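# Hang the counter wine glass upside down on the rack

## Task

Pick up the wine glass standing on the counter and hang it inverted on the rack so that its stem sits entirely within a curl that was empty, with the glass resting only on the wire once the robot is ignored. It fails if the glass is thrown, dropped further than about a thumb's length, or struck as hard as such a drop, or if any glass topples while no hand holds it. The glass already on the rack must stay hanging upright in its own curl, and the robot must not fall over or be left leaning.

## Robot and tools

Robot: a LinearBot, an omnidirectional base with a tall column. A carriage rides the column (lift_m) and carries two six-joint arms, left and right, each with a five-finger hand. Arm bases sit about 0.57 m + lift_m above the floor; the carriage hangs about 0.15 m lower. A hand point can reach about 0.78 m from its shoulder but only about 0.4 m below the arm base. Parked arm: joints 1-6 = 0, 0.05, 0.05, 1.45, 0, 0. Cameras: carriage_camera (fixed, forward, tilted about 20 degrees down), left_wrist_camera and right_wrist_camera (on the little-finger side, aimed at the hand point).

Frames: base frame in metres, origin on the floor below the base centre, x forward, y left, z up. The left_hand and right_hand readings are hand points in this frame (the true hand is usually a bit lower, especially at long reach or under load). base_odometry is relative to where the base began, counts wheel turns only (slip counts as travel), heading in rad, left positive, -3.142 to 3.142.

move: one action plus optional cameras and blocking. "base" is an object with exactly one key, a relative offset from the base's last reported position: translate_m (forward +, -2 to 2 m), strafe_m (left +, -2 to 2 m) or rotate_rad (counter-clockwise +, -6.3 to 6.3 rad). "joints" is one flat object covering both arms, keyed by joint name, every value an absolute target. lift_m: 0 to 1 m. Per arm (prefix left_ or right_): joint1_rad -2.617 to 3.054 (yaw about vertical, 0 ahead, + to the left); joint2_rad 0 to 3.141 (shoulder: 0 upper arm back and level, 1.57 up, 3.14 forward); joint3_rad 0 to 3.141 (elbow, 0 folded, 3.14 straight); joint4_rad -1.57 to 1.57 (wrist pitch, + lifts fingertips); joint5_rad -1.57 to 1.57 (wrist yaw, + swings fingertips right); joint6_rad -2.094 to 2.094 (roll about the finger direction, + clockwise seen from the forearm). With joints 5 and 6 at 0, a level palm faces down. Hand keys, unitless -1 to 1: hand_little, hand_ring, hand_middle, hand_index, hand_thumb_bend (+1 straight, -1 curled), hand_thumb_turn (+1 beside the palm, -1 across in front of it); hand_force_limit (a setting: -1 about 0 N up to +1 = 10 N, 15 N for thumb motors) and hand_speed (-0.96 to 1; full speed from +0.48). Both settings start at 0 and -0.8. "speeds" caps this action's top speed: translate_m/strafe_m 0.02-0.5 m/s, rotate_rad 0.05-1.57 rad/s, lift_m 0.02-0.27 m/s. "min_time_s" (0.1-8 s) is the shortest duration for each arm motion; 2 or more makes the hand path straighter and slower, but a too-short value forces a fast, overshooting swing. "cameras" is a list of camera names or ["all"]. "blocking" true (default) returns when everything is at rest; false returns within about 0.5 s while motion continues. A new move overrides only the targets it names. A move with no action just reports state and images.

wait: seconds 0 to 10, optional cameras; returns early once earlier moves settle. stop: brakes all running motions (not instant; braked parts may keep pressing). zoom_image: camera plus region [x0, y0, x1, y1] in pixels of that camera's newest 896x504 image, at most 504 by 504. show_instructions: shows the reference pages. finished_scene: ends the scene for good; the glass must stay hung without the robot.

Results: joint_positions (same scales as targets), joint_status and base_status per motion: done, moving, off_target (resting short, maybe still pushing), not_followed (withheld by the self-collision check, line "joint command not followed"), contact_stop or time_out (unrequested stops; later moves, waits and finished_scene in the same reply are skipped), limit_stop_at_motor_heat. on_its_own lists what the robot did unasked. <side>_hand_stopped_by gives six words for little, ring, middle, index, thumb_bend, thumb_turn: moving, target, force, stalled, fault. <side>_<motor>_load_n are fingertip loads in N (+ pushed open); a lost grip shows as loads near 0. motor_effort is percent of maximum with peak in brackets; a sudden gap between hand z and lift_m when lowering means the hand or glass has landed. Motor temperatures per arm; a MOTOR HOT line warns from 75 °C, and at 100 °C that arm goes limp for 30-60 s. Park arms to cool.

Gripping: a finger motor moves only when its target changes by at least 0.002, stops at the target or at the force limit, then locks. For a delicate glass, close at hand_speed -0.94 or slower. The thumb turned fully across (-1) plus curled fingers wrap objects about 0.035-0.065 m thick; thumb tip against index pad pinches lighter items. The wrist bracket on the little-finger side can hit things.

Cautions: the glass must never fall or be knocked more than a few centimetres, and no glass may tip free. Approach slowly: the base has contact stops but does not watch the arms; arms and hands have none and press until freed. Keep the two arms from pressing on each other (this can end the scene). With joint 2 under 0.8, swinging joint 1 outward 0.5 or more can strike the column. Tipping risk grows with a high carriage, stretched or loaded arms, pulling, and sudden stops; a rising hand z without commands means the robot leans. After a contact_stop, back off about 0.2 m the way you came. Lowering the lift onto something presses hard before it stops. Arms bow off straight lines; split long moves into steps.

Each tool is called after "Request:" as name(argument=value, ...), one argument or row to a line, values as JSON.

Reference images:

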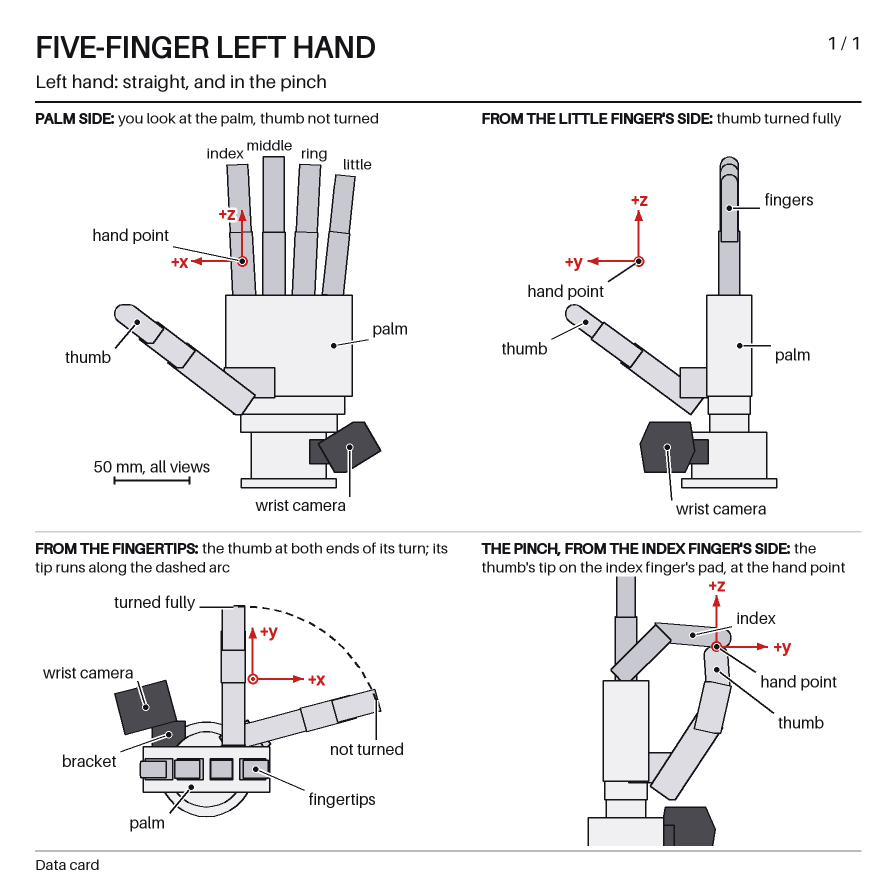

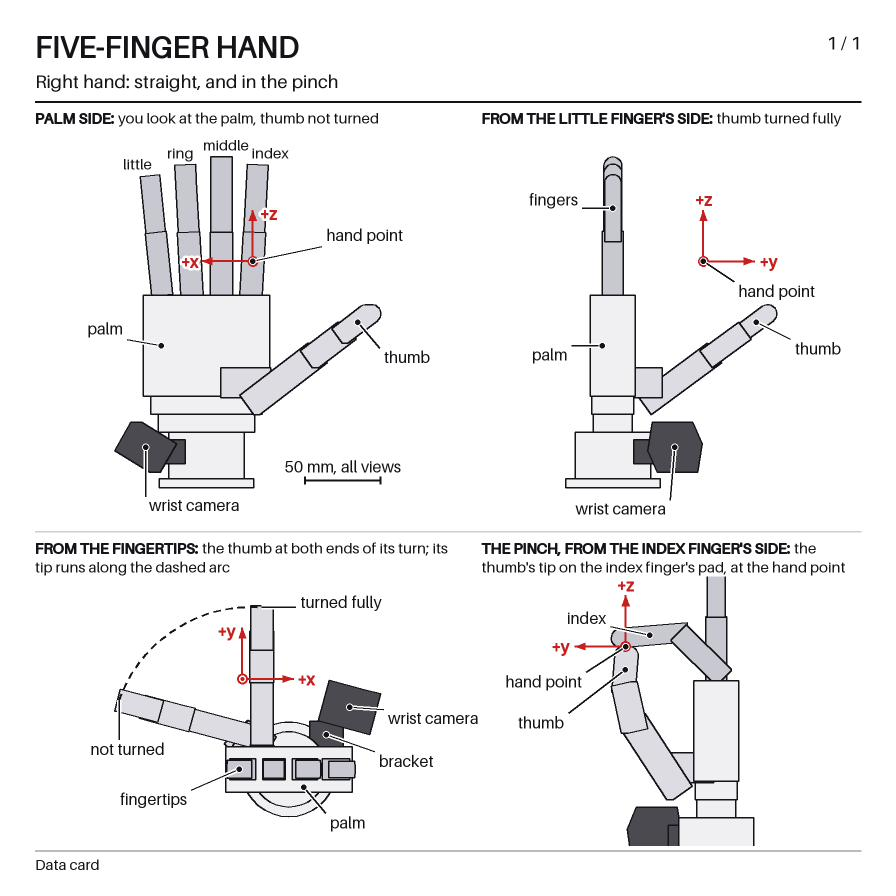

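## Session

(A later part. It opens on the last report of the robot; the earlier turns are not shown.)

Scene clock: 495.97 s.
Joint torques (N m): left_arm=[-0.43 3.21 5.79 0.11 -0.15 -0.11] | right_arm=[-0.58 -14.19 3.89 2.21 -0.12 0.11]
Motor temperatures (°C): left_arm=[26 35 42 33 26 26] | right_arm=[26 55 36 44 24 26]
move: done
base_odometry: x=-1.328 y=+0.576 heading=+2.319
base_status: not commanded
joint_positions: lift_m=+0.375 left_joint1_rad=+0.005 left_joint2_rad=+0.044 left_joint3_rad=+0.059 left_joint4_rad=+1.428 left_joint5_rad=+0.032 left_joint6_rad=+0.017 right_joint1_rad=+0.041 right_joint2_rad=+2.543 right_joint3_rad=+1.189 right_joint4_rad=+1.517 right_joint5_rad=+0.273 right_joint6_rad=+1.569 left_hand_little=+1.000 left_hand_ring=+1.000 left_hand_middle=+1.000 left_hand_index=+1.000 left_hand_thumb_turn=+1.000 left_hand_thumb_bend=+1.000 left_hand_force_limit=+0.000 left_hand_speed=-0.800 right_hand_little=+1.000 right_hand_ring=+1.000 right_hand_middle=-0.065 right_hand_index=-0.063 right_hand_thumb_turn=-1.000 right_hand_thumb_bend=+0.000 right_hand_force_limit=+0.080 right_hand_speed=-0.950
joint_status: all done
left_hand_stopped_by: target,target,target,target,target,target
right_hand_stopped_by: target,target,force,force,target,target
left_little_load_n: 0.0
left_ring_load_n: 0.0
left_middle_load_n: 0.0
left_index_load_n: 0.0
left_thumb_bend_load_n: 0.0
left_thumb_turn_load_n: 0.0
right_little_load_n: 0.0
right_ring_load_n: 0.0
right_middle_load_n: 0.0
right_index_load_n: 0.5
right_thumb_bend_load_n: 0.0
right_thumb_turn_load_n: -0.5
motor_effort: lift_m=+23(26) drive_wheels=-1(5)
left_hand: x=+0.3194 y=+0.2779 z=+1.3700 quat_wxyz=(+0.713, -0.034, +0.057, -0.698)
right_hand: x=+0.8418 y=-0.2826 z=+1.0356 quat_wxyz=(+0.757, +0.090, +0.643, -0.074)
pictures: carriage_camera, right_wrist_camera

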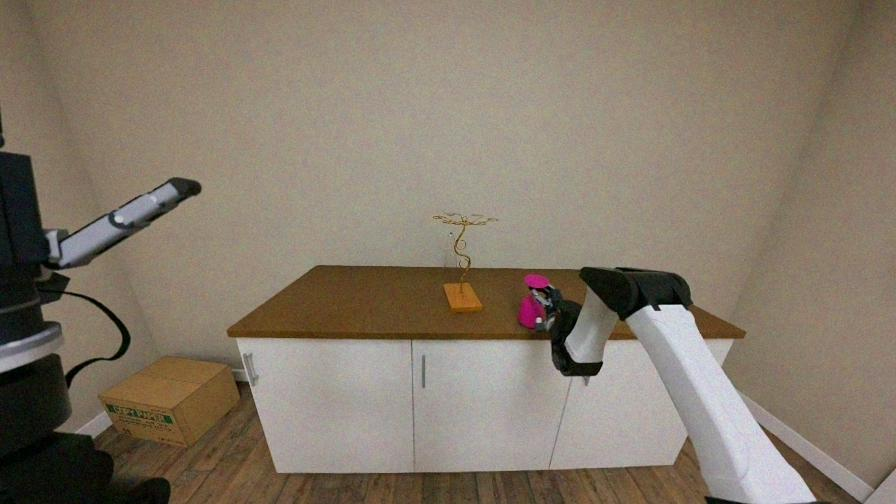

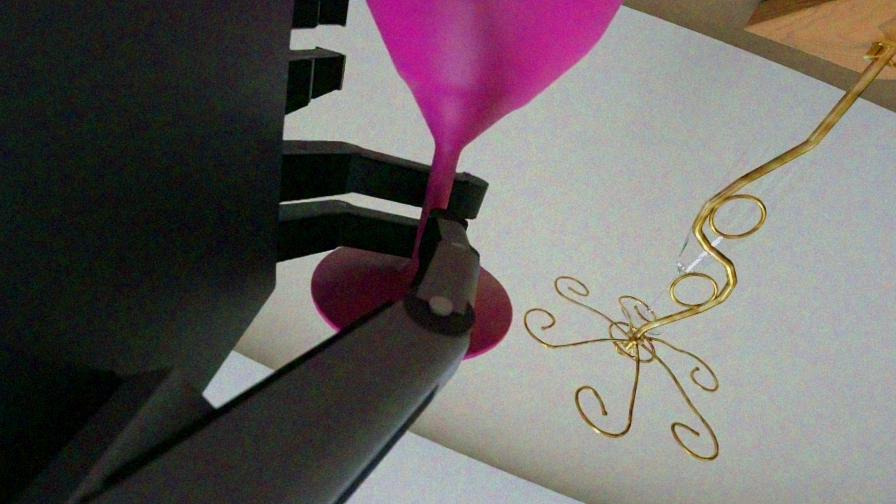

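Request:
move(
  joints={"lift_m": 0.362},
  speeds={"lift_m": 0.02},
  cameras=["right_wrist_camera", "carriage_camera"],
)

Request:
zoom_image(
  camera="carriage_camera",
  region=[490, 250, 610, 350],
)

Scene clock: 500.33 s.
Joint torques (N m): left_arm=[-0.44 3.33 5.94 0.12 -0.17 -0.09] | right_arm=[-0.58 -14.16 4.05 2.21 -0.17 0.11]
Motor temperatures (°C): left_arm=[26 35 42 33 26 26] | right_arm=[26 55 36 45 24 26]
move: done
base_odometry: x=-1.328 y=+0.576 heading=+2.319
base_status: not commanded
joint_positions: lift_m=+0.362 left_joint1_rad=+0.005 left_joint2_rad=+0.044 left_joint3_rad=+0.059 left_joint4_rad=+1.428 left_joint5_rad=+0.032 left_joint6_rad=+0.017 right_joint1_rad=+0.041 right_joint2_rad=+2.543 right_joint3_rad=+1.189 right_joint4_rad=+1.518 right_joint5_rad=+0.273 right_joint6_rad=+1.569 left_hand_little=+1.000 left_hand_ring=+1.000 left_hand_middle=+1.000 left_hand_index=+1.000 left_hand_thumb_turn=+1.000 left_hand_thumb_bend=+1.000 left_hand_force_limit=+0.000 left_hand_speed=-0.800 right_hand_little=+1.000 right_hand_ring=+1.000 right_hand_middle=-0.065 right_hand_index=-0.063 right_hand_thumb_turn=-1.000 right_hand_thumb_bend=+0.000 right_hand_force_limit=+0.080 right_hand_speed=-0.950
joint_status: all done
left_hand_stopped_by: target,target,target,target,target,target
right_hand_stopped_by: target,target,force,force,target,target
left_little_load_n: 0.0
left_ring_load_n: 0.0
left_middle_load_n: 0.0
left_index_load_n: 0.0
left_thumb_bend_load_n: 0.0
left_thumb_turn_load_n: 0.0
right_little_load_n: -0.5
right_ring_load_n: 0.0
right_middle_load_n: 0.0
right_index_load_n: -0.5
right_thumb_bend_load_n: 0.0
right_thumb_turn_load_n: 0.0
motor_effort: lift_m=+20(21) drive_wheels=-2(3)
left_hand: x=+0.3194 y=+0.2779 z=+1.3573 quat_wxyz=(+0.713, -0.034, +0.057, -0.698)
right_hand: x=+0.8416 y=-0.2826 z=+1.0234 quat_wxyz=(+0.757, +0.090, +0.642, -0.073)
pictures: carriage_camera, right_wrist_camera

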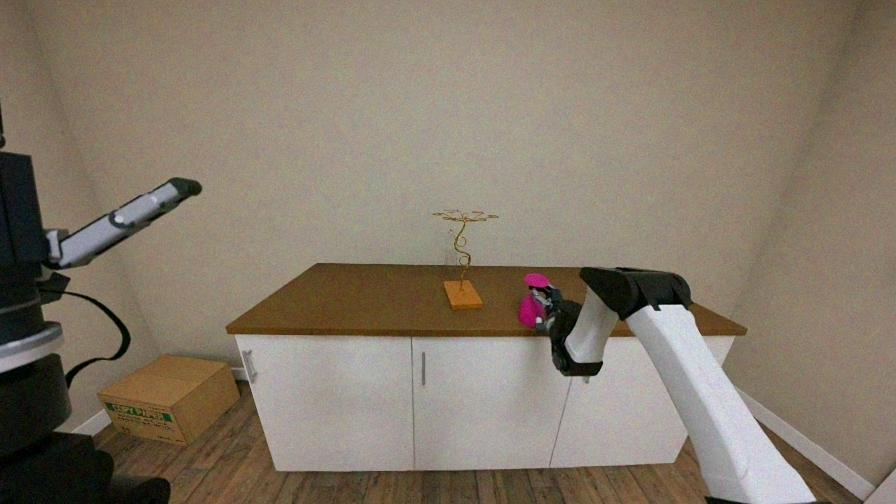

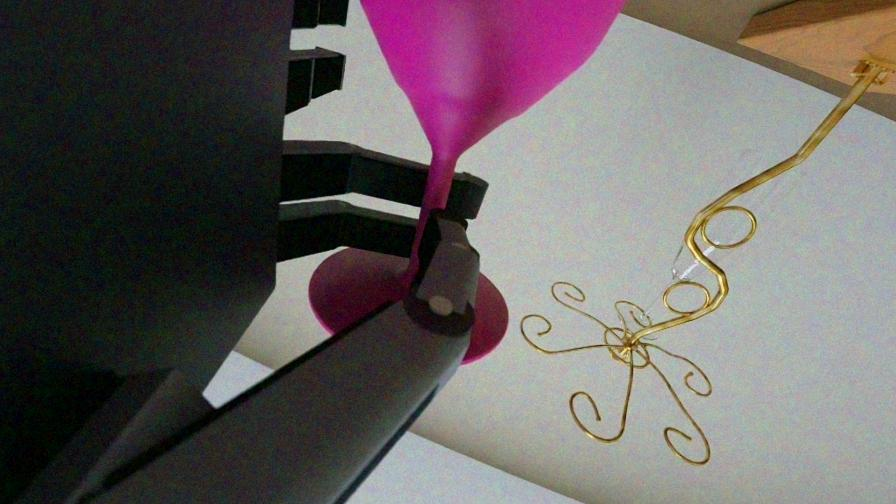

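Scaled by 4.200 from the camera's image (finer frame: 1280x720).

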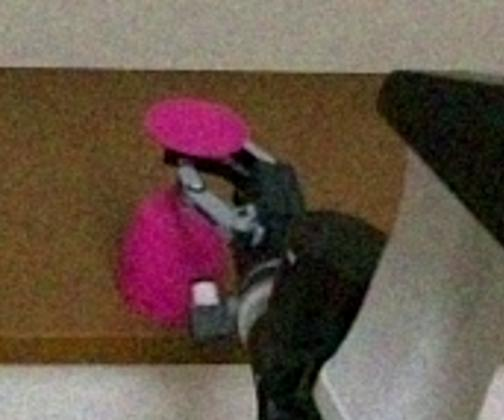

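Request:
move(
  joints={"lift_m": 0.352},
  speeds={"lift_m": 0.02},
  cameras=["right_wrist_camera"],
)

Request:
move(
  joints={"right_hand_index": 0.1, "right_hand_middle": 0.1},
  cameras=["right_wrist_camera"],
)

Request:
move(
  joints={"right_hand_index": 0.7, "right_hand_middle": 0.7},
  cameras=["right_wrist_camera"],
)

Scene clock: 501.30 s.
Joint torques (N m): left_arm=[-0.44 3.33 5.85 0.12 -0.14 -0.09] | right_arm=[-0.58 -14.28 4.07 2.08 -0.1 0.1]
Motor temperatures (°C): left_arm=[26 35 42 33 26 26] | right_arm=[26 55 36 45 24 26]
move: done
base_odometry: x=-1.328 y=+0.576 heading=+2.319
base_status: not commanded
joint_positions: lift_m=+0.352 left_joint1_rad=+0.005 left_joint2_rad=+0.044 left_joint3_rad=+0.059 left_joint4_rad=+1.428 left_joint5_rad=+0.032 left_joint6_rad=+0.017 right_joint1_rad=+0.041 right_joint2_rad=+2.543 right_joint3_rad=+1.189 right_joint4_rad=+1.526 right_joint5_rad=+0.273 right_joint6_rad=+1.569 left_hand_little=+1.000 left_hand_ring=+1.000 left_hand_middle=+1.000 left_hand_index=+1.000 left_hand_thumb_turn=+1.000 left_hand_thumb_bend=+1.000 left_hand_force_limit=+0.000 left_hand_speed=-0.800 right_hand_little=+1.000 right_hand_ring=+1.000 right_hand_middle=-0.065 right_hand_index=-0.063 right_hand_thumb_turn=-1.000 right_hand_thumb_bend=+0.000 right_hand_force_limit=+0.080 right_hand_speed=-0.950
joint_status: all done
left_hand_stopped_by: target,target,target,target,target,target
right_hand_stopped_by: target,target,force,force,target,target
left_little_load_n: 0.0
left_ring_load_n: 0.0
left_middle_load_n: 0.0
left_index_load_n: 0.0
left_thumb_bend_load_n: 0.0
left_thumb_turn_load_n: 0.0
right_little_load_n: 0.0
right_ring_load_n: 0.0
right_middle_load_n: 0.5
right_index_load_n: 0.0
right_thumb_bend_load_n: 0.0
right_thumb_turn_load_n: -0.5
motor_effort: lift_m=+20(21) drive_wheels=-1(3)
left_hand: x=+0.3194 y=+0.2779 z=+1.3474 quat_wxyz=(+0.713, -0.034, +0.057, -0.698)
right_hand: x=+0.8411 y=-0.2826 z=+1.0155 quat_wxyz=(+0.760, +0.090, +0.640, -0.073)

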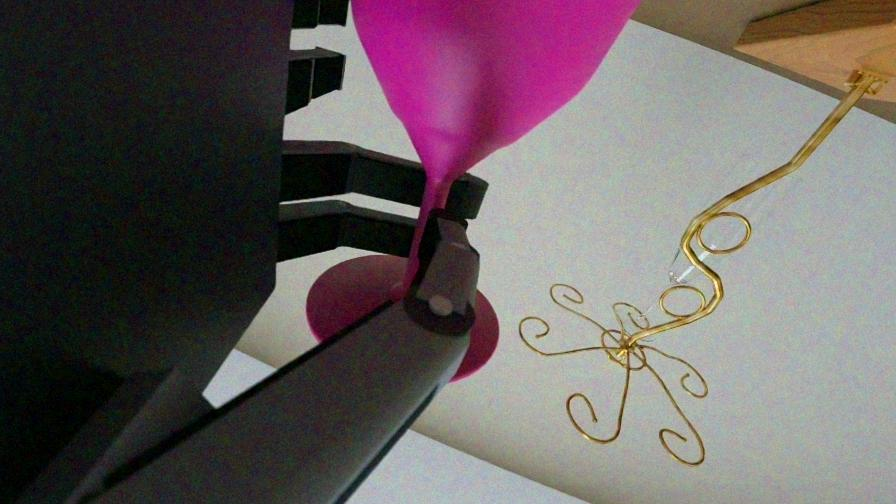

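Scene clock: 502.93 s.
Joint torques (N m): left_arm=[-0.59 3.3 5.79 0.13 -0.14 -0.11] | right_arm=[-0.58 -14.17 3.96 2.1 -0.14 0.1]
Motor temperatures (°C): left_arm=[26 35 42 33 26 26] | right_arm=[26 55 36 45 24 26]
move: done
base_odometry: x=-1.328 y=+0.576 heading=+2.319
base_status: not commanded
joint_positions: lift_m=+0.352 left_joint1_rad=+0.005 left_joint2_rad=+0.044 left_joint3_rad=+0.059 left_joint4_rad=+1.428 left_joint5_rad=+0.032 left_joint6_rad=+0.017 right_joint1_rad=+0.041 right_joint2_rad=+2.543 right_joint3_rad=+1.189 right_joint4_rad=+1.526 right_joint5_rad=+0.273 right_joint6_rad=+1.569 left_hand_little=+1.000 left_hand_ring=+1.000 left_hand_middle=+1.000 left_hand_index=+1.000 left_hand_thumb_turn=+1.000 left_hand_thumb_bend=+1.000 left_hand_force_limit=+0.000 left_hand_speed=-0.800 right_hand_little=+1.000 right_hand_ring=+1.000 right_hand_middle=+0.100 right_hand_index=+0.100 right_hand_thumb_turn=-1.000 right_hand_thumb_bend=+0.000 right_hand_force_limit=+0.080 right_hand_speed=-0.950
joint_status: all done
left_hand_stopped_by: target,target,target,target,target,target
right_hand_stopped_by: target,target,target,target,target,target
left_little_load_n: 0.0
left_ring_load_n: 0.0
left_middle_load_n: 0.0
left_index_load_n: 0.0
left_thumb_bend_load_n: 0.0
left_thumb_turn_load_n: 0.0
right_little_load_n: 0.0
right_ring_load_n: 0.0
right_middle_load_n: 0.0
right_index_load_n: 0.5
right_thumb_bend_load_n: 0.0
right_thumb_turn_load_n: 0.0
motor_effort: lift_m=+20(21) drive_wheels=-1(3)
left_hand: x=+0.3194 y=+0.2779 z=+1.3474 quat_wxyz=(+0.713, -0.034, +0.057, -0.698)
right_hand: x=+0.8411 y=-0.2826 z=+1.0155 quat_wxyz=(+0.760, +0.090, +0.640, -0.073)

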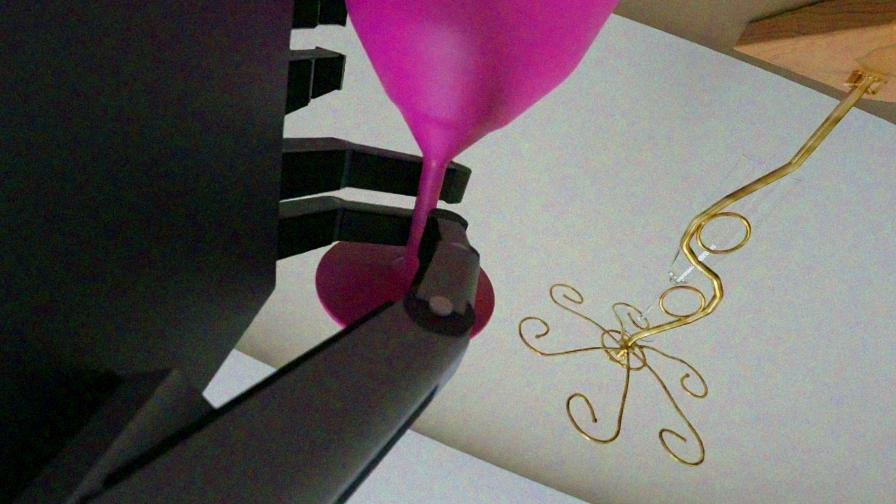

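Scene clock: 507.63 s.
Joint torques (N m): left_arm=[-0.55 3.37 5.83 0.11 -0.14 -0.09] | right_arm=[-0.58 -14.17 3.95 2.11 -0.14 0.1]
Motor temperatures (°C): left_arm=[26 35 42 33 26 26] | right_arm=[26 55 36 45 24 26]
move: done
base_odometry: x=-1.328 y=+0.576 heading=+2.319
base_status: not commanded
joint_positions: lift_m=+0.352 left_joint1_rad=+0.005 left_joint2_rad=+0.044 left_joint3_rad=+0.059 left_joint4_rad=+1.428 left_joint5_rad=+0.032 left_joint6_rad=+0.017 right_joint1_rad=+0.041 right_joint2_rad=+2.543 right_joint3_rad=+1.189 right_joint4_rad=+1.526 right_joint5_rad=+0.273 right_joint6_rad=+1.569 left_hand_little=+1.000 left_hand_ring=+1.000 left_hand_middle=+1.000 left_hand_index=+1.000 left_hand_thumb_turn=+1.000 left_hand_thumb_bend=+1.000 left_hand_force_limit=+0.000 left_hand_speed=-0.800 right_hand_little=+1.000 right_hand_ring=+1.000 right_hand_middle=+0.700 right_hand_index=+0.700 right_hand_thumb_turn=-1.000 right_hand_thumb_bend=+0.000 right_hand_force_limit=+0.080 right_hand_speed=-0.950
joint_status: all done
left_hand_stopped_by: target,target,target,target,target,target
right_hand_stopped_by: target,target,target,target,target,target
left_little_load_n: 0.0
left_ring_load_n: 0.0
left_middle_load_n: 0.0
left_index_load_n: 0.0
left_thumb_bend_load_n: 0.0
left_thumb_turn_load_n: 0.0
right_little_load_n: 0.0
right_ring_load_n: 0.0
right_middle_load_n: 0.0
right_index_load_n: 0.0
right_thumb_bend_load_n: 0.0
right_thumb_turn_load_n: 0.0
motor_effort: lift_m=+20(20) drive_wheels=+0(4)
left_hand: x=+0.3194 y=+0.2779 z=+1.3474 quat_wxyz=(+0.713, -0.034, +0.057, -0.698)
right_hand: x=+0.8411 y=-0.2826 z=+1.0155 quat_wxyz=(+0.760, +0.090, +0.640, -0.073)

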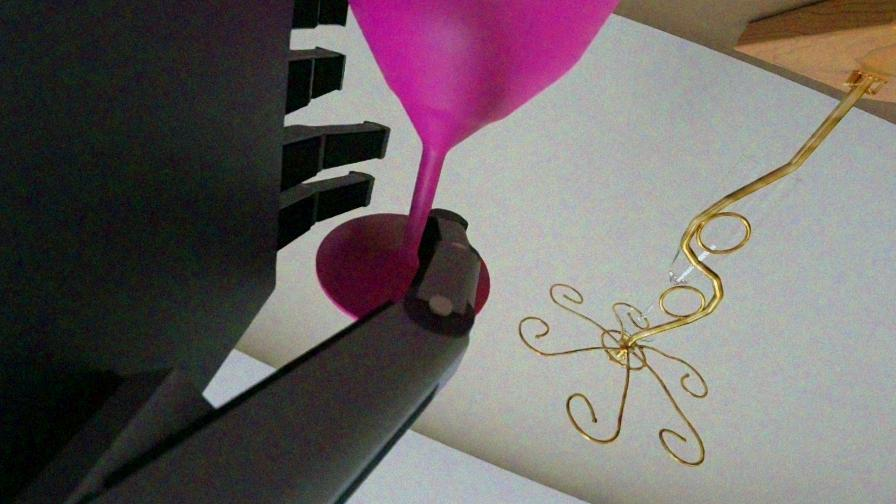

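Request:
move(
  base={"translate_m": -0.04},
  speeds={"translate_m": 0.04},
  cameras=[],
)

Request:
move(
  joints={"right_joint4_rad": 1.445, "right_joint6_rad": 1.69, "lift_m": 0.367},
  min_time_s=1.5,
  cameras=["right_wrist_camera", "carriage_camera"],
)

Request:
zoom_image(
  camera="carriage_camera",
  region=[490, 250, 610, 350],
)

Scene clock: 509.50 s.
Joint torques (N m): left_arm=[-0.47 3.19 5.71 0.12 -0.15 -0.08] | right_arm=[-0.47 -14.38 3.96 2.15 -0.17 0.1]
Motor temperatures (°C): left_arm=[26 35 42 33 26 26] | right_arm=[26 55 36 44 24 26]
move: done
base_odometry: x=-1.300 y=+0.547 heading=+2.319
base_status: done
joint_positions: lift_m=+0.352 left_joint1_rad=+0.005 left_joint2_rad=+0.044 left_joint3_rad=+0.059 left_joint4_rad=+1.428 left_joint5_rad=+0.032 left_joint6_rad=+0.017 right_joint1_rad=+0.039 right_joint2_rad=+2.543 right_joint3_rad=+1.189 right_joint4_rad=+1.525 right_joint5_rad=+0.273 right_joint6_rad=+1.569 left_hand_little=+1.000 left_hand_ring=+1.000 left_hand_middle=+1.000 left_hand_index=+1.000 left_hand_thumb_turn=+1.000 left_hand_thumb_bend=+1.000 left_hand_force_limit=+0.000 left_hand_speed=-0.800 right_hand_little=+1.000 right_hand_ring=+1.000 right_hand_middle=+0.700 right_hand_index=+0.700 right_hand_thumb_turn=-1.000 right_hand_thumb_bend=+0.000 right_hand_force_limit=+0.080 right_hand_speed=-0.950
joint_status: not commanded
left_hand_stopped_by: target,target,target,target,target,target
right_hand_stopped_by: target,target,target,target,target,target
left_little_load_n: 0.0
left_ring_load_n: 0.0
left_middle_load_n: 0.0
left_index_load_n: 0.0
left_thumb_bend_load_n: 0.0
left_thumb_turn_load_n: 0.0
right_little_load_n: 0.0
right_ring_load_n: 0.0
right_middle_load_n: 0.0
right_index_load_n: 0.0
right_thumb_bend_load_n: 0.0
right_thumb_turn_load_n: 0.0
motor_effort: lift_m=+20(20) drive_wheels=+0(5)
left_hand: x=+0.3192 y=+0.2779 z=+1.3475 quat_wxyz=(+0.713, -0.034, +0.056, -0.698)
right_hand: x=+0.8412 y=-0.2835 z=+1.0153 quat_wxyz=(+0.760, +0.091, +0.640, -0.074)

Scene clock: 511.30 s.
Joint torques (N m): left_arm=[-0.49 3.29 5.76 0.13 -0.14 -0.09] | right_arm=[-0.46 -14.19 3.99 2.08 -0.13 0.19]
Motor temperatures (°C): left_arm=[26 35 42 33 26 26] | right_arm=[26 55 36 45 24 26]
move: done
base_odometry: x=-1.300 y=+0.547 heading=+2.319
base_status: not commanded
joint_positions: lift_m=+0.367 left_joint1_rad=+0.005 left_joint2_rad=+0.044 left_joint3_rad=+0.059 left_joint4_rad=+1.428 left_joint5_rad=+0.032 left_joint6_rad=+0.017 right_joint1_rad=+0.039 right_joint2_rad=+2.542 right_joint3_rad=+1.189 right_joint4_rad=+1.449 right_joint5_rad=+0.273 right_joint6_rad=+1.679 left_hand_little=+1.000 left_hand_ring=+1.000 left_hand_middle=+1.000 left_hand_index=+1.000 left_hand_thumb_turn=+1.000 left_hand_thumb_bend=+1.000 left_hand_force_limit=+0.000 left_hand_speed=-0.800 right_hand_little=+1.000 right_hand_ring=+1.000 right_hand_middle=+0.700 right_hand_index=+0.700 right_hand_thumb_turn=-1.000 right_hand_thumb_bend=+0.000 right_hand_force_limit=+0.080 right_hand_speed=-0.950
joint_status: all done
left_hand_stopped_by: target,target,target,target,target,target
right_hand_stopped_by: target,target,target,target,target,target
left_little_load_n: 0.0
left_ring_load_n: 0.0
left_middle_load_n: 0.0
left_index_load_n: 0.0
left_thumb_bend_load_n: 0.0
left_thumb_turn_load_n: 0.0
right_little_load_n: 0.0
right_ring_load_n: 0.0
right_middle_load_n: 0.0
right_index_load_n: 0.0
right_thumb_bend_load_n: 0.0
right_thumb_turn_load_n: 0.0
motor_effort: lift_m=+22(28) drive_wheels=+1(4)
left_hand: x=+0.3191 y=+0.2779 z=+1.3622 quat_wxyz=(+0.713, -0.034, +0.056, -0.698)
right_hand: x=+0.8448 y=-0.2870 z=+1.0158 quat_wxyz=(+0.738, +0.124, +0.662, -0.037)
pictures: carriage_camera, right_wrist_camera

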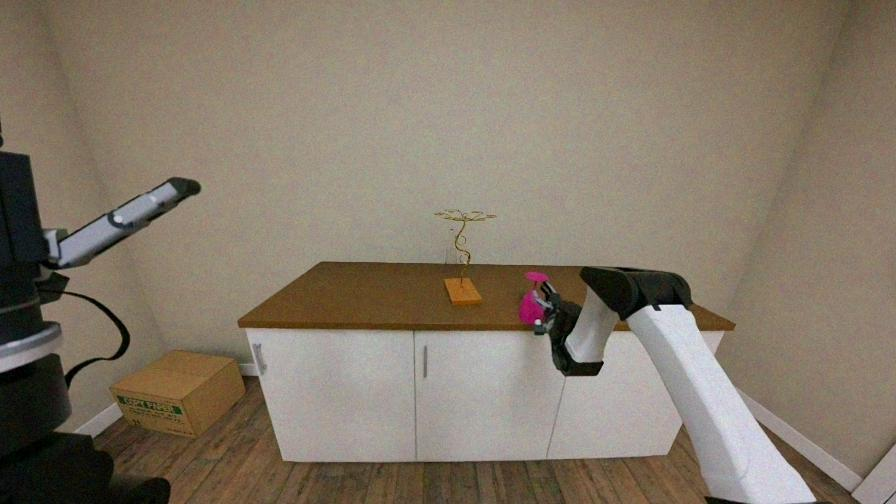

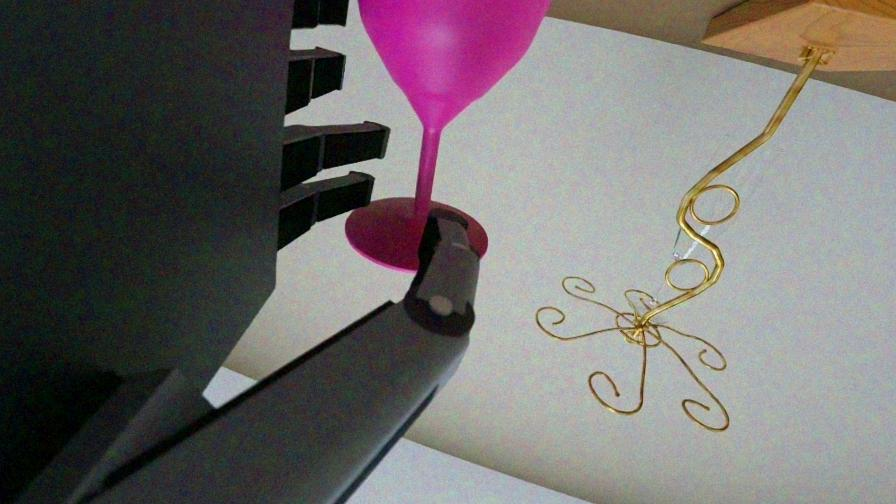

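Scaled by 4.200 from the camera's image (finer frame: 1280x720).

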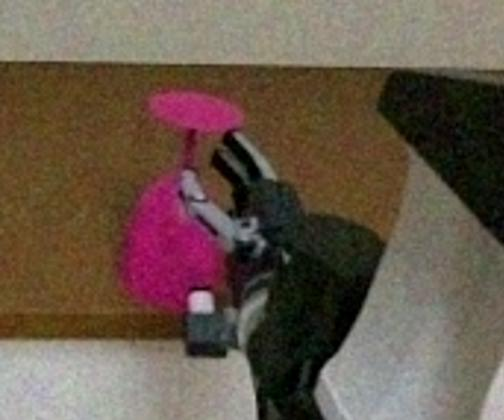

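Request:
move(
  joints={"right_joint1_rad": 0.014, "right_hand_thumb_bend": 0.05, "lift_m": 0.362},
  min_time_s=1.0,
  cameras=["right_wrist_camera"],
)

Request:
move(
  base={"translate_m": 0.02},
  speeds={"translate_m": 0.03},
  cameras=["right_wrist_camera"],
)

Scene clock: 513.77 s.
Joint torques (N m): left_arm=[-0.42 3.23 5.86 0.13 -0.15 -0.1] | right_arm=[-0.53 -14.27 4.07 2.14 -0.12 0.19]
Motor temperatures (°C): left_arm=[26 35 42 33 26 26] | right_arm=[26 55 36 45 24 26]
move: done
base_odometry: x=-1.300 y=+0.547 heading=+2.319
base_status: not commanded
joint_positions: lift_m=+0.362 left_joint1_rad=+0.005 left_joint2_rad=+0.044 left_joint3_rad=+0.059 left_joint4_rad=+1.428 left_joint5_rad=+0.032 left_joint6_rad=+0.017 right_joint1_rad=+0.019 right_joint2_rad=+2.543 right_joint3_rad=+1.189 right_joint4_rad=+1.438 right_joint5_rad=+0.273 right_joint6_rad=+1.680 left_hand_little=+1.000 left_hand_ring=+1.000 left_hand_middle=+1.000 left_hand_index=+1.000 left_hand_thumb_turn=+1.000 left_hand_thumb_bend=+1.000 left_hand_force_limit=+0.000 left_hand_speed=-0.800 right_hand_little=+1.000 right_hand_ring=+1.000 right_hand_middle=+0.700 right_hand_index=+0.700 right_hand_thumb_turn=-1.000 right_hand_thumb_bend=+0.050 right_hand_force_limit=+0.080 right_hand_speed=-0.950
joint_status: all done
left_hand_stopped_by: target,target,target,target,target,target
right_hand_stopped_by: target,target,target,target,target,target
left_little_load_n: 0.0
left_ring_load_n: 0.0
left_middle_load_n: 0.0
left_index_load_n: 0.0
left_thumb_bend_load_n: 0.0
left_thumb_turn_load_n: 0.0
right_little_load_n: 0.0
right_ring_load_n: 0.0
right_middle_load_n: 0.0
right_index_load_n: 0.0
right_thumb_bend_load_n: 0.0
right_thumb_turn_load_n: 0.0
motor_effort: lift_m=+21(22) drive_wheels=+1(3)
left_hand: x=+0.3193 y=+0.2779 z=+1.3573 quat_wxyz=(+0.713, -0.034, +0.057, -0.698)
right_hand: x=+0.8459 y=-0.2996 z=+1.0079 quat_wxyz=(+0.734, +0.130, +0.665, -0.045)

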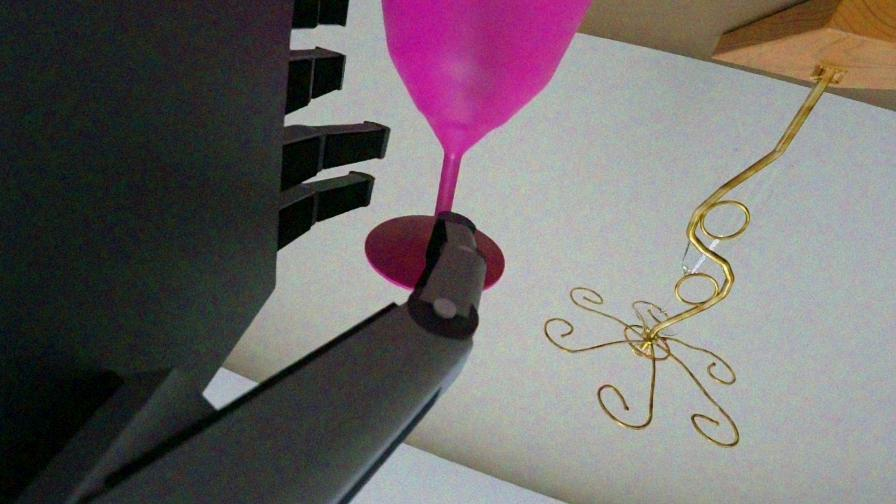

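Scene clock: 514.87 s.
Joint torques (N m): left_arm=[-0.43 3.4 5.83 0.07 -0.16 -0.08] | right_arm=[-0.53 -14.16 4.15 2.12 -0.13 0.19]
Motor temperatures (°C): left_arm=[26 35 42 33 26 26] | right_arm=[26 55 36 45 24 26]
move: done
base_odometry: x=-1.314 y=+0.561 heading=+2.319
base_status: done
joint_positions: lift_m=+0.362 left_joint1_rad=+0.005 left_joint2_rad=+0.044 left_joint3_rad=+0.059 left_joint4_rad=+1.428 left_joint5_rad=+0.032 left_joint6_rad=+0.017 right_joint1_rad=+0.019 right_joint2_rad=+2.543 right_joint3_rad=+1.189 right_joint4_rad=+1.438 right_joint5_rad=+0.273 right_joint6_rad=+1.680 left_hand_little=+1.000 left_hand_ring=+1.000 left_hand_middle=+1.000 left_hand_index=+1.000 left_hand_thumb_turn=+1.000 left_hand_thumb_bend=+1.000 left_hand_force_limit=+0.000 left_hand_speed=-0.800 right_hand_little=+1.000 right_hand_ring=+1.000 right_hand_middle=+0.700 right_hand_index=+0.700 right_hand_thumb_turn=-1.000 right_hand_thumb_bend=+0.050 right_hand_force_limit=+0.080 right_hand_speed=-0.950
joint_status: not commanded
left_hand_stopped_by: target,target,target,target,target,target
right_hand_stopped_by: target,target,target,target,target,target
left_little_load_n: 0.0
left_ring_load_n: 0.0
left_middle_load_n: 0.0
left_index_load_n: 0.0
left_thumb_bend_load_n: 0.0
left_thumb_turn_load_n: 0.0
right_little_load_n: 0.0
right_ring_load_n: 0.0
right_middle_load_n: -0.5
right_index_load_n: 0.0
right_thumb_bend_load_n: 0.0
right_thumb_turn_load_n: -0.5
motor_effort: lift_m=+21(21) drive_wheels=+0(7)
left_hand: x=+0.3193 y=+0.2779 z=+1.3573 quat_wxyz=(+0.713, -0.034, +0.057, -0.698)
right_hand: x=+0.8459 y=-0.2996 z=+1.0078 quat_wxyz=(+0.734, +0.130, +0.665, -0.045)

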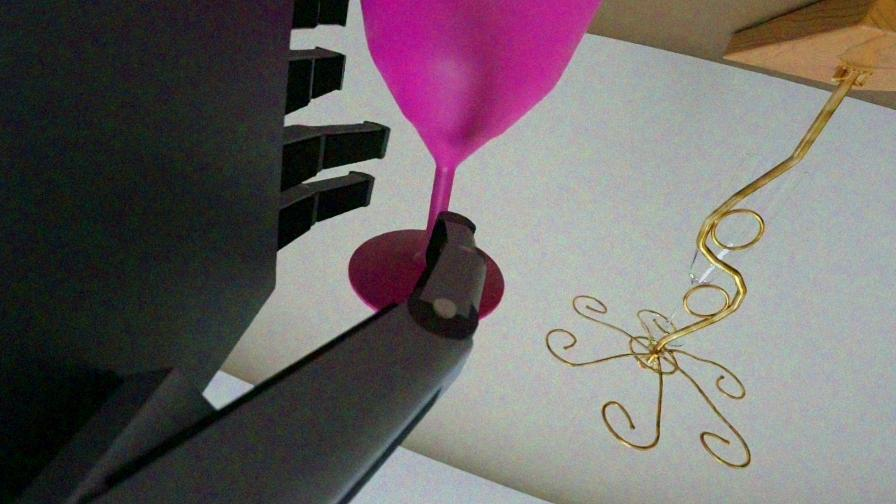

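Request:
move(
  joints={"right_joint1_rad": 0.006, "lift_m": 0.365},
  min_time_s=1.0,
)

Request:
move(
  base={"translate_m": 0.014},
  speeds={"translate_m": 0.03},
  cameras=["right_wrist_camera"],
)

Request:
zoom_image(
  camera="right_wrist_camera",
  region=[280, 100, 600, 400],
)

Scene clock: 516.50 s.
Joint torques (N m): left_arm=[-0.5 3.32 5.86 0.12 -0.12 -0.08] | right_arm=[-0.54 -14.26 3.96 2.19 -0.12 0.19]
Motor temperatures (°C): left_arm=[26 35 42 33 26 26] | right_arm=[26 55 36 45 24 26]
move: done
base_odometry: x=-1.314 y=+0.561 heading=+2.319
base_status: not commanded
joint_positions: lift_m=+0.365 left_joint1_rad=+0.005 left_joint2_rad=+0.044 left_joint3_rad=+0.059 left_joint4_rad=+1.428 left_joint5_rad=+0.032 left_joint6_rad=+0.017 right_joint1_rad=+0.011 right_joint2_rad=+2.542 right_joint3_rad=+1.189 right_joint4_rad=+1.439 right_joint5_rad=+0.273 right_joint6_rad=+1.680 left_hand_little=+1.000 left_hand_ring=+1.000 left_hand_middle=+1.000 left_hand_index=+1.000 left_hand_thumb_turn=+1.000 left_hand_thumb_bend=+1.000 left_hand_force_limit=+0.000 left_hand_speed=-0.800 right_hand_little=+1.000 right_hand_ring=+1.000 right_hand_middle=+0.700 right_hand_index=+0.700 right_hand_thumb_turn=-1.000 right_hand_thumb_bend=+0.050 right_hand_force_limit=+0.080 right_hand_speed=-0.950
joint_status: all done
left_hand_stopped_by: target,target,target,target,target,target
right_hand_stopped_by: target,target,target,target,target,target
left_little_load_n: 0.0
left_ring_load_n: 0.0
left_middle_load_n: 0.0
left_index_load_n: 0.0
left_thumb_bend_load_n: 0.0
left_thumb_turn_load_n: 0.0
right_little_load_n: 0.0
right_ring_load_n: 0.0
right_middle_load_n: -0.5
right_index_load_n: 0.0
right_thumb_bend_load_n: 0.0
right_thumb_turn_load_n: 0.0
motor_effort: lift_m=+23(26) drive_wheels=+1(4)
left_hand: x=+0.3192 y=+0.2779 z=+1.3601 quat_wxyz=(+0.713, -0.034, +0.056, -0.698)
right_hand: x=+0.8459 y=-0.3045 z=+1.0110 quat_wxyz=(+0.734, +0.133, +0.664, -0.048)
pictures: none

Scene clock: 517.40 s.
Joint torques (N m): left_arm=[-0.39 3.37 5.83 0.08 -0.15 -0.1] | right_arm=[-0.54 -14.04 3.88 2.17 -0.12 0.19]
Motor temperatures (°C): left_arm=[26 35 42 33 26 26] | right_arm=[26 55 36 45 24 26]
move: done
base_odometry: x=-1.323 y=+0.571 heading=+2.319
base_status: done
joint_positions: lift_m=+0.365 left_joint1_rad=+0.005 left_joint2_rad=+0.044 left_joint3_rad=+0.059 left_joint4_rad=+1.428 left_joint5_rad=+0.032 left_joint6_rad=+0.017 right_joint1_rad=+0.011 right_joint2_rad=+2.542 right_joint3_rad=+1.189 right_joint4_rad=+1.437 right_joint5_rad=+0.273 right_joint6_rad=+1.680 left_hand_little=+1.000 left_hand_ring=+1.000 left_hand_middle=+1.000 left_hand_index=+1.000 left_hand_thumb_turn=+1.000 left_hand_thumb_bend=+1.000 left_hand_force_limit=+0.000 left_hand_speed=-0.800 right_hand_little=+1.000 right_hand_ring=+1.000 right_hand_middle=+0.700 right_hand_index=+0.700 right_hand_thumb_turn=-1.000 right_hand_thumb_bend=+0.050 right_hand_force_limit=+0.080 right_hand_speed=-0.950
joint_status: not commanded
left_hand_stopped_by: target,target,target,target,target,target
right_hand_stopped_by: target,target,target,target,target,target
left_little_load_n: 0.0
left_ring_load_n: 0.0
left_middle_load_n: 0.0
left_index_load_n: 0.0
left_thumb_bend_load_n: 0.0
left_thumb_turn_load_n: 0.0
right_little_load_n: 0.0
right_ring_load_n: 0.0
right_middle_load_n: 0.0
right_index_load_n: 0.0
right_thumb_bend_load_n: 0.0
right_thumb_turn_load_n: 0.0
motor_effort: lift_m=+23(23) drive_wheels=-1(6)
left_hand: x=+0.3193 y=+0.2779 z=+1.3600 quat_wxyz=(+0.713, -0.034, +0.057, -0.698)
right_hand: x=+0.8460 y=-0.3045 z=+1.0106 quat_wxyz=(+0.734, +0.133, +0.665, -0.048)

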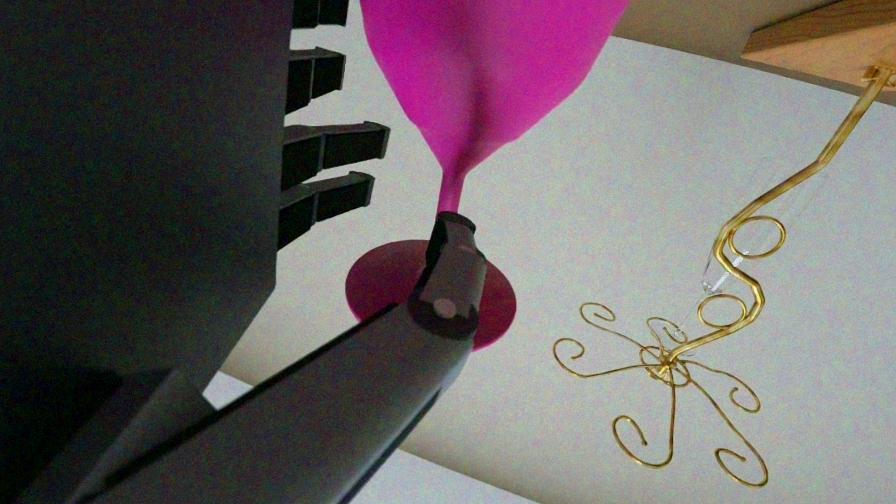

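Scaled by 1.575 from the camera's image (finer frame: 1280x720).

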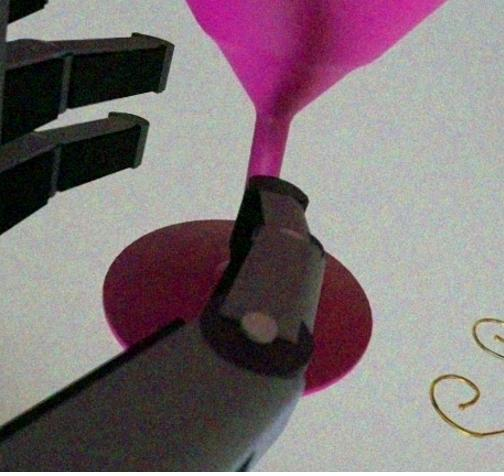

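Request:
move(
  joints={"right_hand_index": 0.1, "right_hand_middle": 0.1, "right_hand_force_limit": -0.6},
  cameras=["right_wrist_camera"],
)

Request:
move(
  joints={"right_hand_index": -0.15, "right_hand_middle": -0.15},
  cameras=["right_wrist_camera"],
)

Request:
zoom_image(
  camera="right_wrist_camera",
  region=[280, 100, 600, 400],
)

Scene clock: 522.70 s.
Joint torques (N m): left_arm=[-0.46 3.29 5.87 0.11 -0.15 -0.1] | right_arm=[-0.54 -14.22 3.99 2.19 -0.12 0.2]
Motor temperatures (°C): left_arm=[26 35 42 33 26 26] | right_arm=[25 55 35 44 24 26]
move: done
base_odometry: x=-1.323 y=+0.571 heading=+2.319
base_status: not commanded
joint_positions: lift_m=+0.365 left_joint1_rad=+0.005 left_joint2_rad=+0.044 left_joint3_rad=+0.059 left_joint4_rad=+1.428 left_joint5_rad=+0.032 left_joint6_rad=+0.017 right_joint1_rad=+0.011 right_joint2_rad=+2.542 right_joint3_rad=+1.189 right_joint4_rad=+1.437 right_joint5_rad=+0.273 right_joint6_rad=+1.680 left_hand_little=+1.000 left_hand_ring=+1.000 left_hand_middle=+1.000 left_hand_index=+1.000 left_hand_thumb_turn=+1.000 left_hand_thumb_bend=+1.000 left_hand_force_limit=+0.000 left_hand_speed=-0.800 right_hand_little=+1.000 right_hand_ring=+1.000 right_hand_middle=+0.100 right_hand_index=+0.100 right_hand_thumb_turn=-1.000 right_hand_thumb_bend=+0.050 right_hand_force_limit=-0.600 right_hand_speed=-0.950
joint_status: all done
left_hand_stopped_by: target,target,target,target,target,target
right_hand_stopped_by: target,target,target,target,target,target
left_little_load_n: 0.0
left_ring_load_n: 0.0
left_middle_load_n: 0.0
left_index_load_n: 0.0
left_thumb_bend_load_n: 0.0
left_thumb_turn_load_n: 0.0
right_little_load_n: 0.0
right_ring_load_n: 0.0
right_middle_load_n: 0.5
right_index_load_n: 0.0
right_thumb_bend_load_n: 0.0
right_thumb_turn_load_n: -0.5
motor_effort: lift_m=+23(23) drive_wheels=-3(3)
left_hand: x=+0.3194 y=+0.2779 z=+1.3600 quat_wxyz=(+0.713, -0.034, +0.057, -0.698)
right_hand: x=+0.8460 y=-0.3045 z=+1.0106 quat_wxyz=(+0.734, +0.133, +0.665, -0.048)

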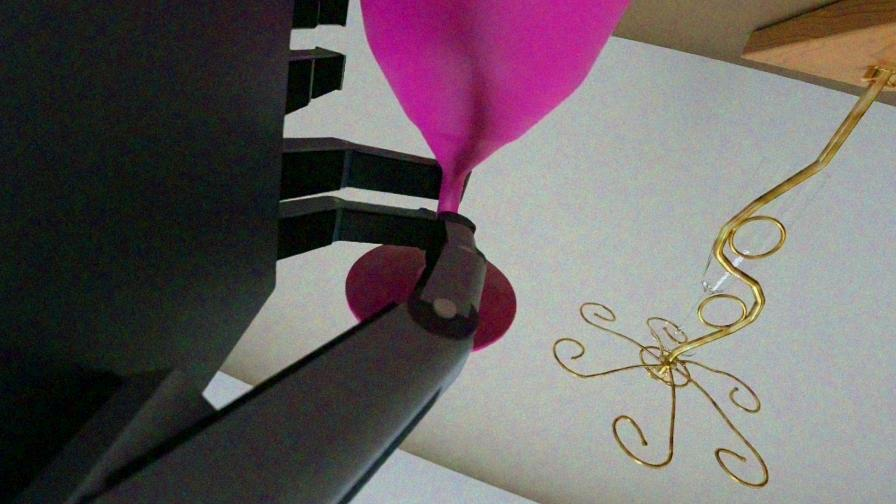

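Scene clock: 524.63 s.
Joint torques (N m): left_arm=[-0.51 3.29 5.83 0.08 -0.15 -0.09] | right_arm=[-0.54 -14.22 3.99 2.2 -0.12 0.19]
Motor temperatures (°C): left_arm=[26 35 42 33 25 26] | right_arm=[25 55 35 44 24 26]
move: off_target
base_odometry: x=-1.323 y=+0.571 heading=+2.319
base_status: not commanded
joint_positions: lift_m=+0.365 left_joint1_rad=+0.005 left_joint2_rad=+0.044 left_joint3_rad=+0.059 left_joint4_rad=+1.428 left_joint5_rad=+0.032 left_joint6_rad=+0.017 right_joint1_rad=+0.011 right_joint2_rad=+2.542 right_joint3_rad=+1.189 right_joint4_rad=+1.437 right_joint5_rad=+0.273 right_joint6_rad=+1.681 left_hand_little=+1.000 left_hand_ring=+1.000 left_hand_middle=+1.000 left_hand_index=+1.000 left_hand_thumb_turn=+1.000 left_hand_thumb_bend=+1.000 left_hand_force_limit=+0.000 left_hand_speed=-0.800 right_hand_little=+1.000 right_hand_ring=+1.000 right_hand_middle=-0.116 right_hand_index=-0.121 right_hand_thumb_turn=-1.000 right_hand_thumb_bend=+0.050 right_hand_force_limit=-0.600 right_hand_speed=-0.950
joint_status: right_hand_middle off_target (ended at -0.116, target -0.150); right_hand_index off_target (ended at -0.121, target -0.150)
left_hand_stopped_by: target,target,target,target,target,target
right_hand_stopped_by: target,target,force,force,target,target
left_little_load_n: 0.0
left_ring_load_n: 0.0
left_middle_load_n: 0.0
left_index_load_n: 0.0
left_thumb_bend_load_n: 0.0
left_thumb_turn_load_n: 0.0
right_little_load_n: 0.0
right_ring_load_n: 0.0
right_middle_load_n: 1.0
right_index_load_n: 1.0
right_thumb_bend_load_n: 0.5
right_thumb_turn_load_n: 0.0
motor_effort: lift_m=+23(23) drive_wheels=+0(3)
left_hand: x=+0.3194 y=+0.2779 z=+1.3600 quat_wxyz=(+0.713, -0.034, +0.057, -0.698)
right_hand: x=+0.8460 y=-0.3046 z=+1.0107 quat_wxyz=(+0.734, +0.133, +0.665, -0.048)

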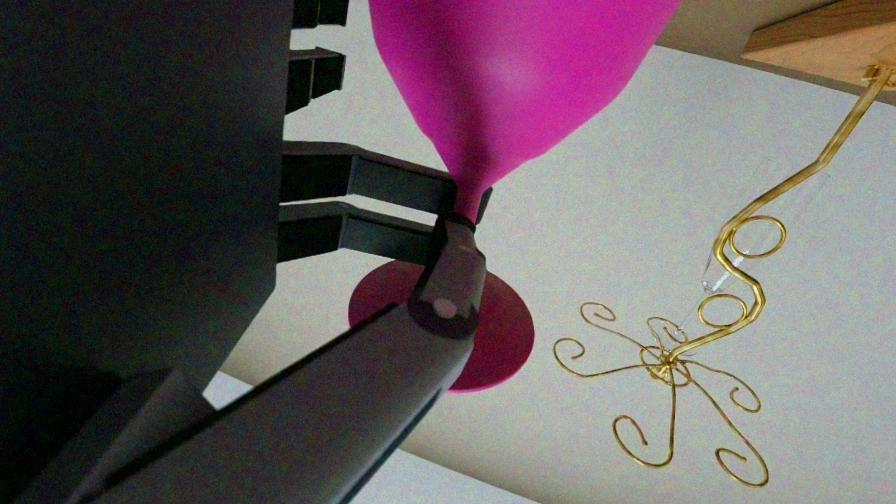

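Scaled by 1.575 from the camera's image (finer frame: 1280x720).

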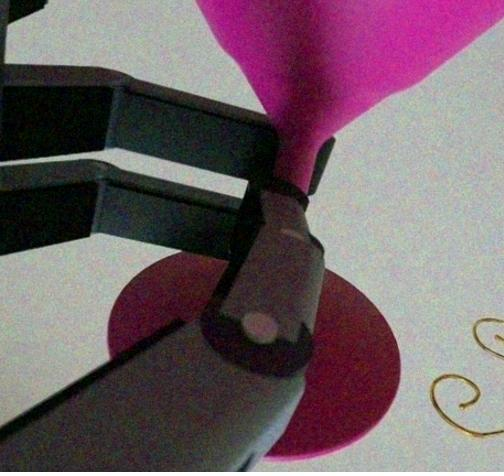

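Request:
move(
  joints={"right_hand_index": 0.12, "right_hand_middle": 0.12},
  cameras=["right_wrist_camera"],
)

Request:
zoom_image(
  camera="right_wrist_camera",
  region=[280, 100, 600, 400],
)

Scene clock: 526.97 s.
Joint torques (N m): left_arm=[-0.47 3.3 5.78 0.12 -0.12 -0.1] | right_arm=[-0.53 -14.23 3.99 2.2 -0.12 0.19]
Motor temperatures (°C): left_arm=[26 35 42 33 25 26] | right_arm=[25 55 35 44 24 26]
move: done
base_odometry: x=-1.323 y=+0.571 heading=+2.319
base_status: not commanded
joint_positions: lift_m=+0.365 left_joint1_rad=+0.005 left_joint2_rad=+0.044 left_joint3_rad=+0.059 left_joint4_rad=+1.428 left_joint5_rad=+0.032 left_joint6_rad=+0.017 right_joint1_rad=+0.011 right_joint2_rad=+2.542 right_joint3_rad=+1.189 right_joint4_rad=+1.437 right_joint5_rad=+0.273 right_joint6_rad=+1.681 left_hand_little=+1.000 left_hand_ring=+1.000 left_hand_middle=+1.000 left_hand_index=+1.000 left_hand_thumb_turn=+1.000 left_hand_thumb_bend=+1.000 left_hand_force_limit=+0.000 left_hand_speed=-0.800 right_hand_little=+1.000 right_hand_ring=+1.000 right_hand_middle=+0.120 right_hand_index=+0.120 right_hand_thumb_turn=-1.000 right_hand_thumb_bend=+0.050 right_hand_force_limit=-0.600 right_hand_speed=-0.950
joint_status: all done
left_hand_stopped_by: target,target,target,target,target,target
right_hand_stopped_by: target,target,target,target,target,target
left_little_load_n: 0.0
left_ring_load_n: 0.0
left_middle_load_n: 0.0
left_index_load_n: 0.0
left_thumb_bend_load_n: 0.0
left_thumb_turn_load_n: 0.0
right_little_load_n: 0.0
right_ring_load_n: 0.0
right_middle_load_n: 0.0
right_index_load_n: 0.0
right_thumb_bend_load_n: 0.0
right_thumb_turn_load_n: 0.0
motor_effort: lift_m=+23(23) drive_wheels=-2(4)
left_hand: x=+0.3194 y=+0.2779 z=+1.3600 quat_wxyz=(+0.713, -0.034, +0.057, -0.698)
right_hand: x=+0.8460 y=-0.3046 z=+1.0107 quat_wxyz=(+0.734, +0.133, +0.665, -0.048)

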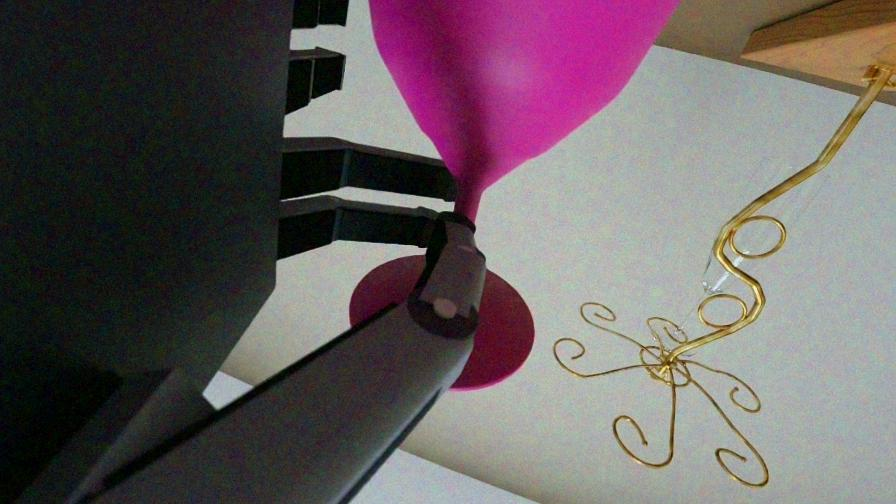

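Scaled by 1.575 from the camera's image (finer frame: 1280x720).

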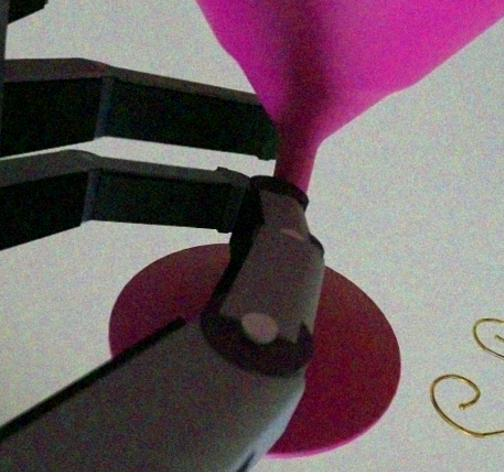

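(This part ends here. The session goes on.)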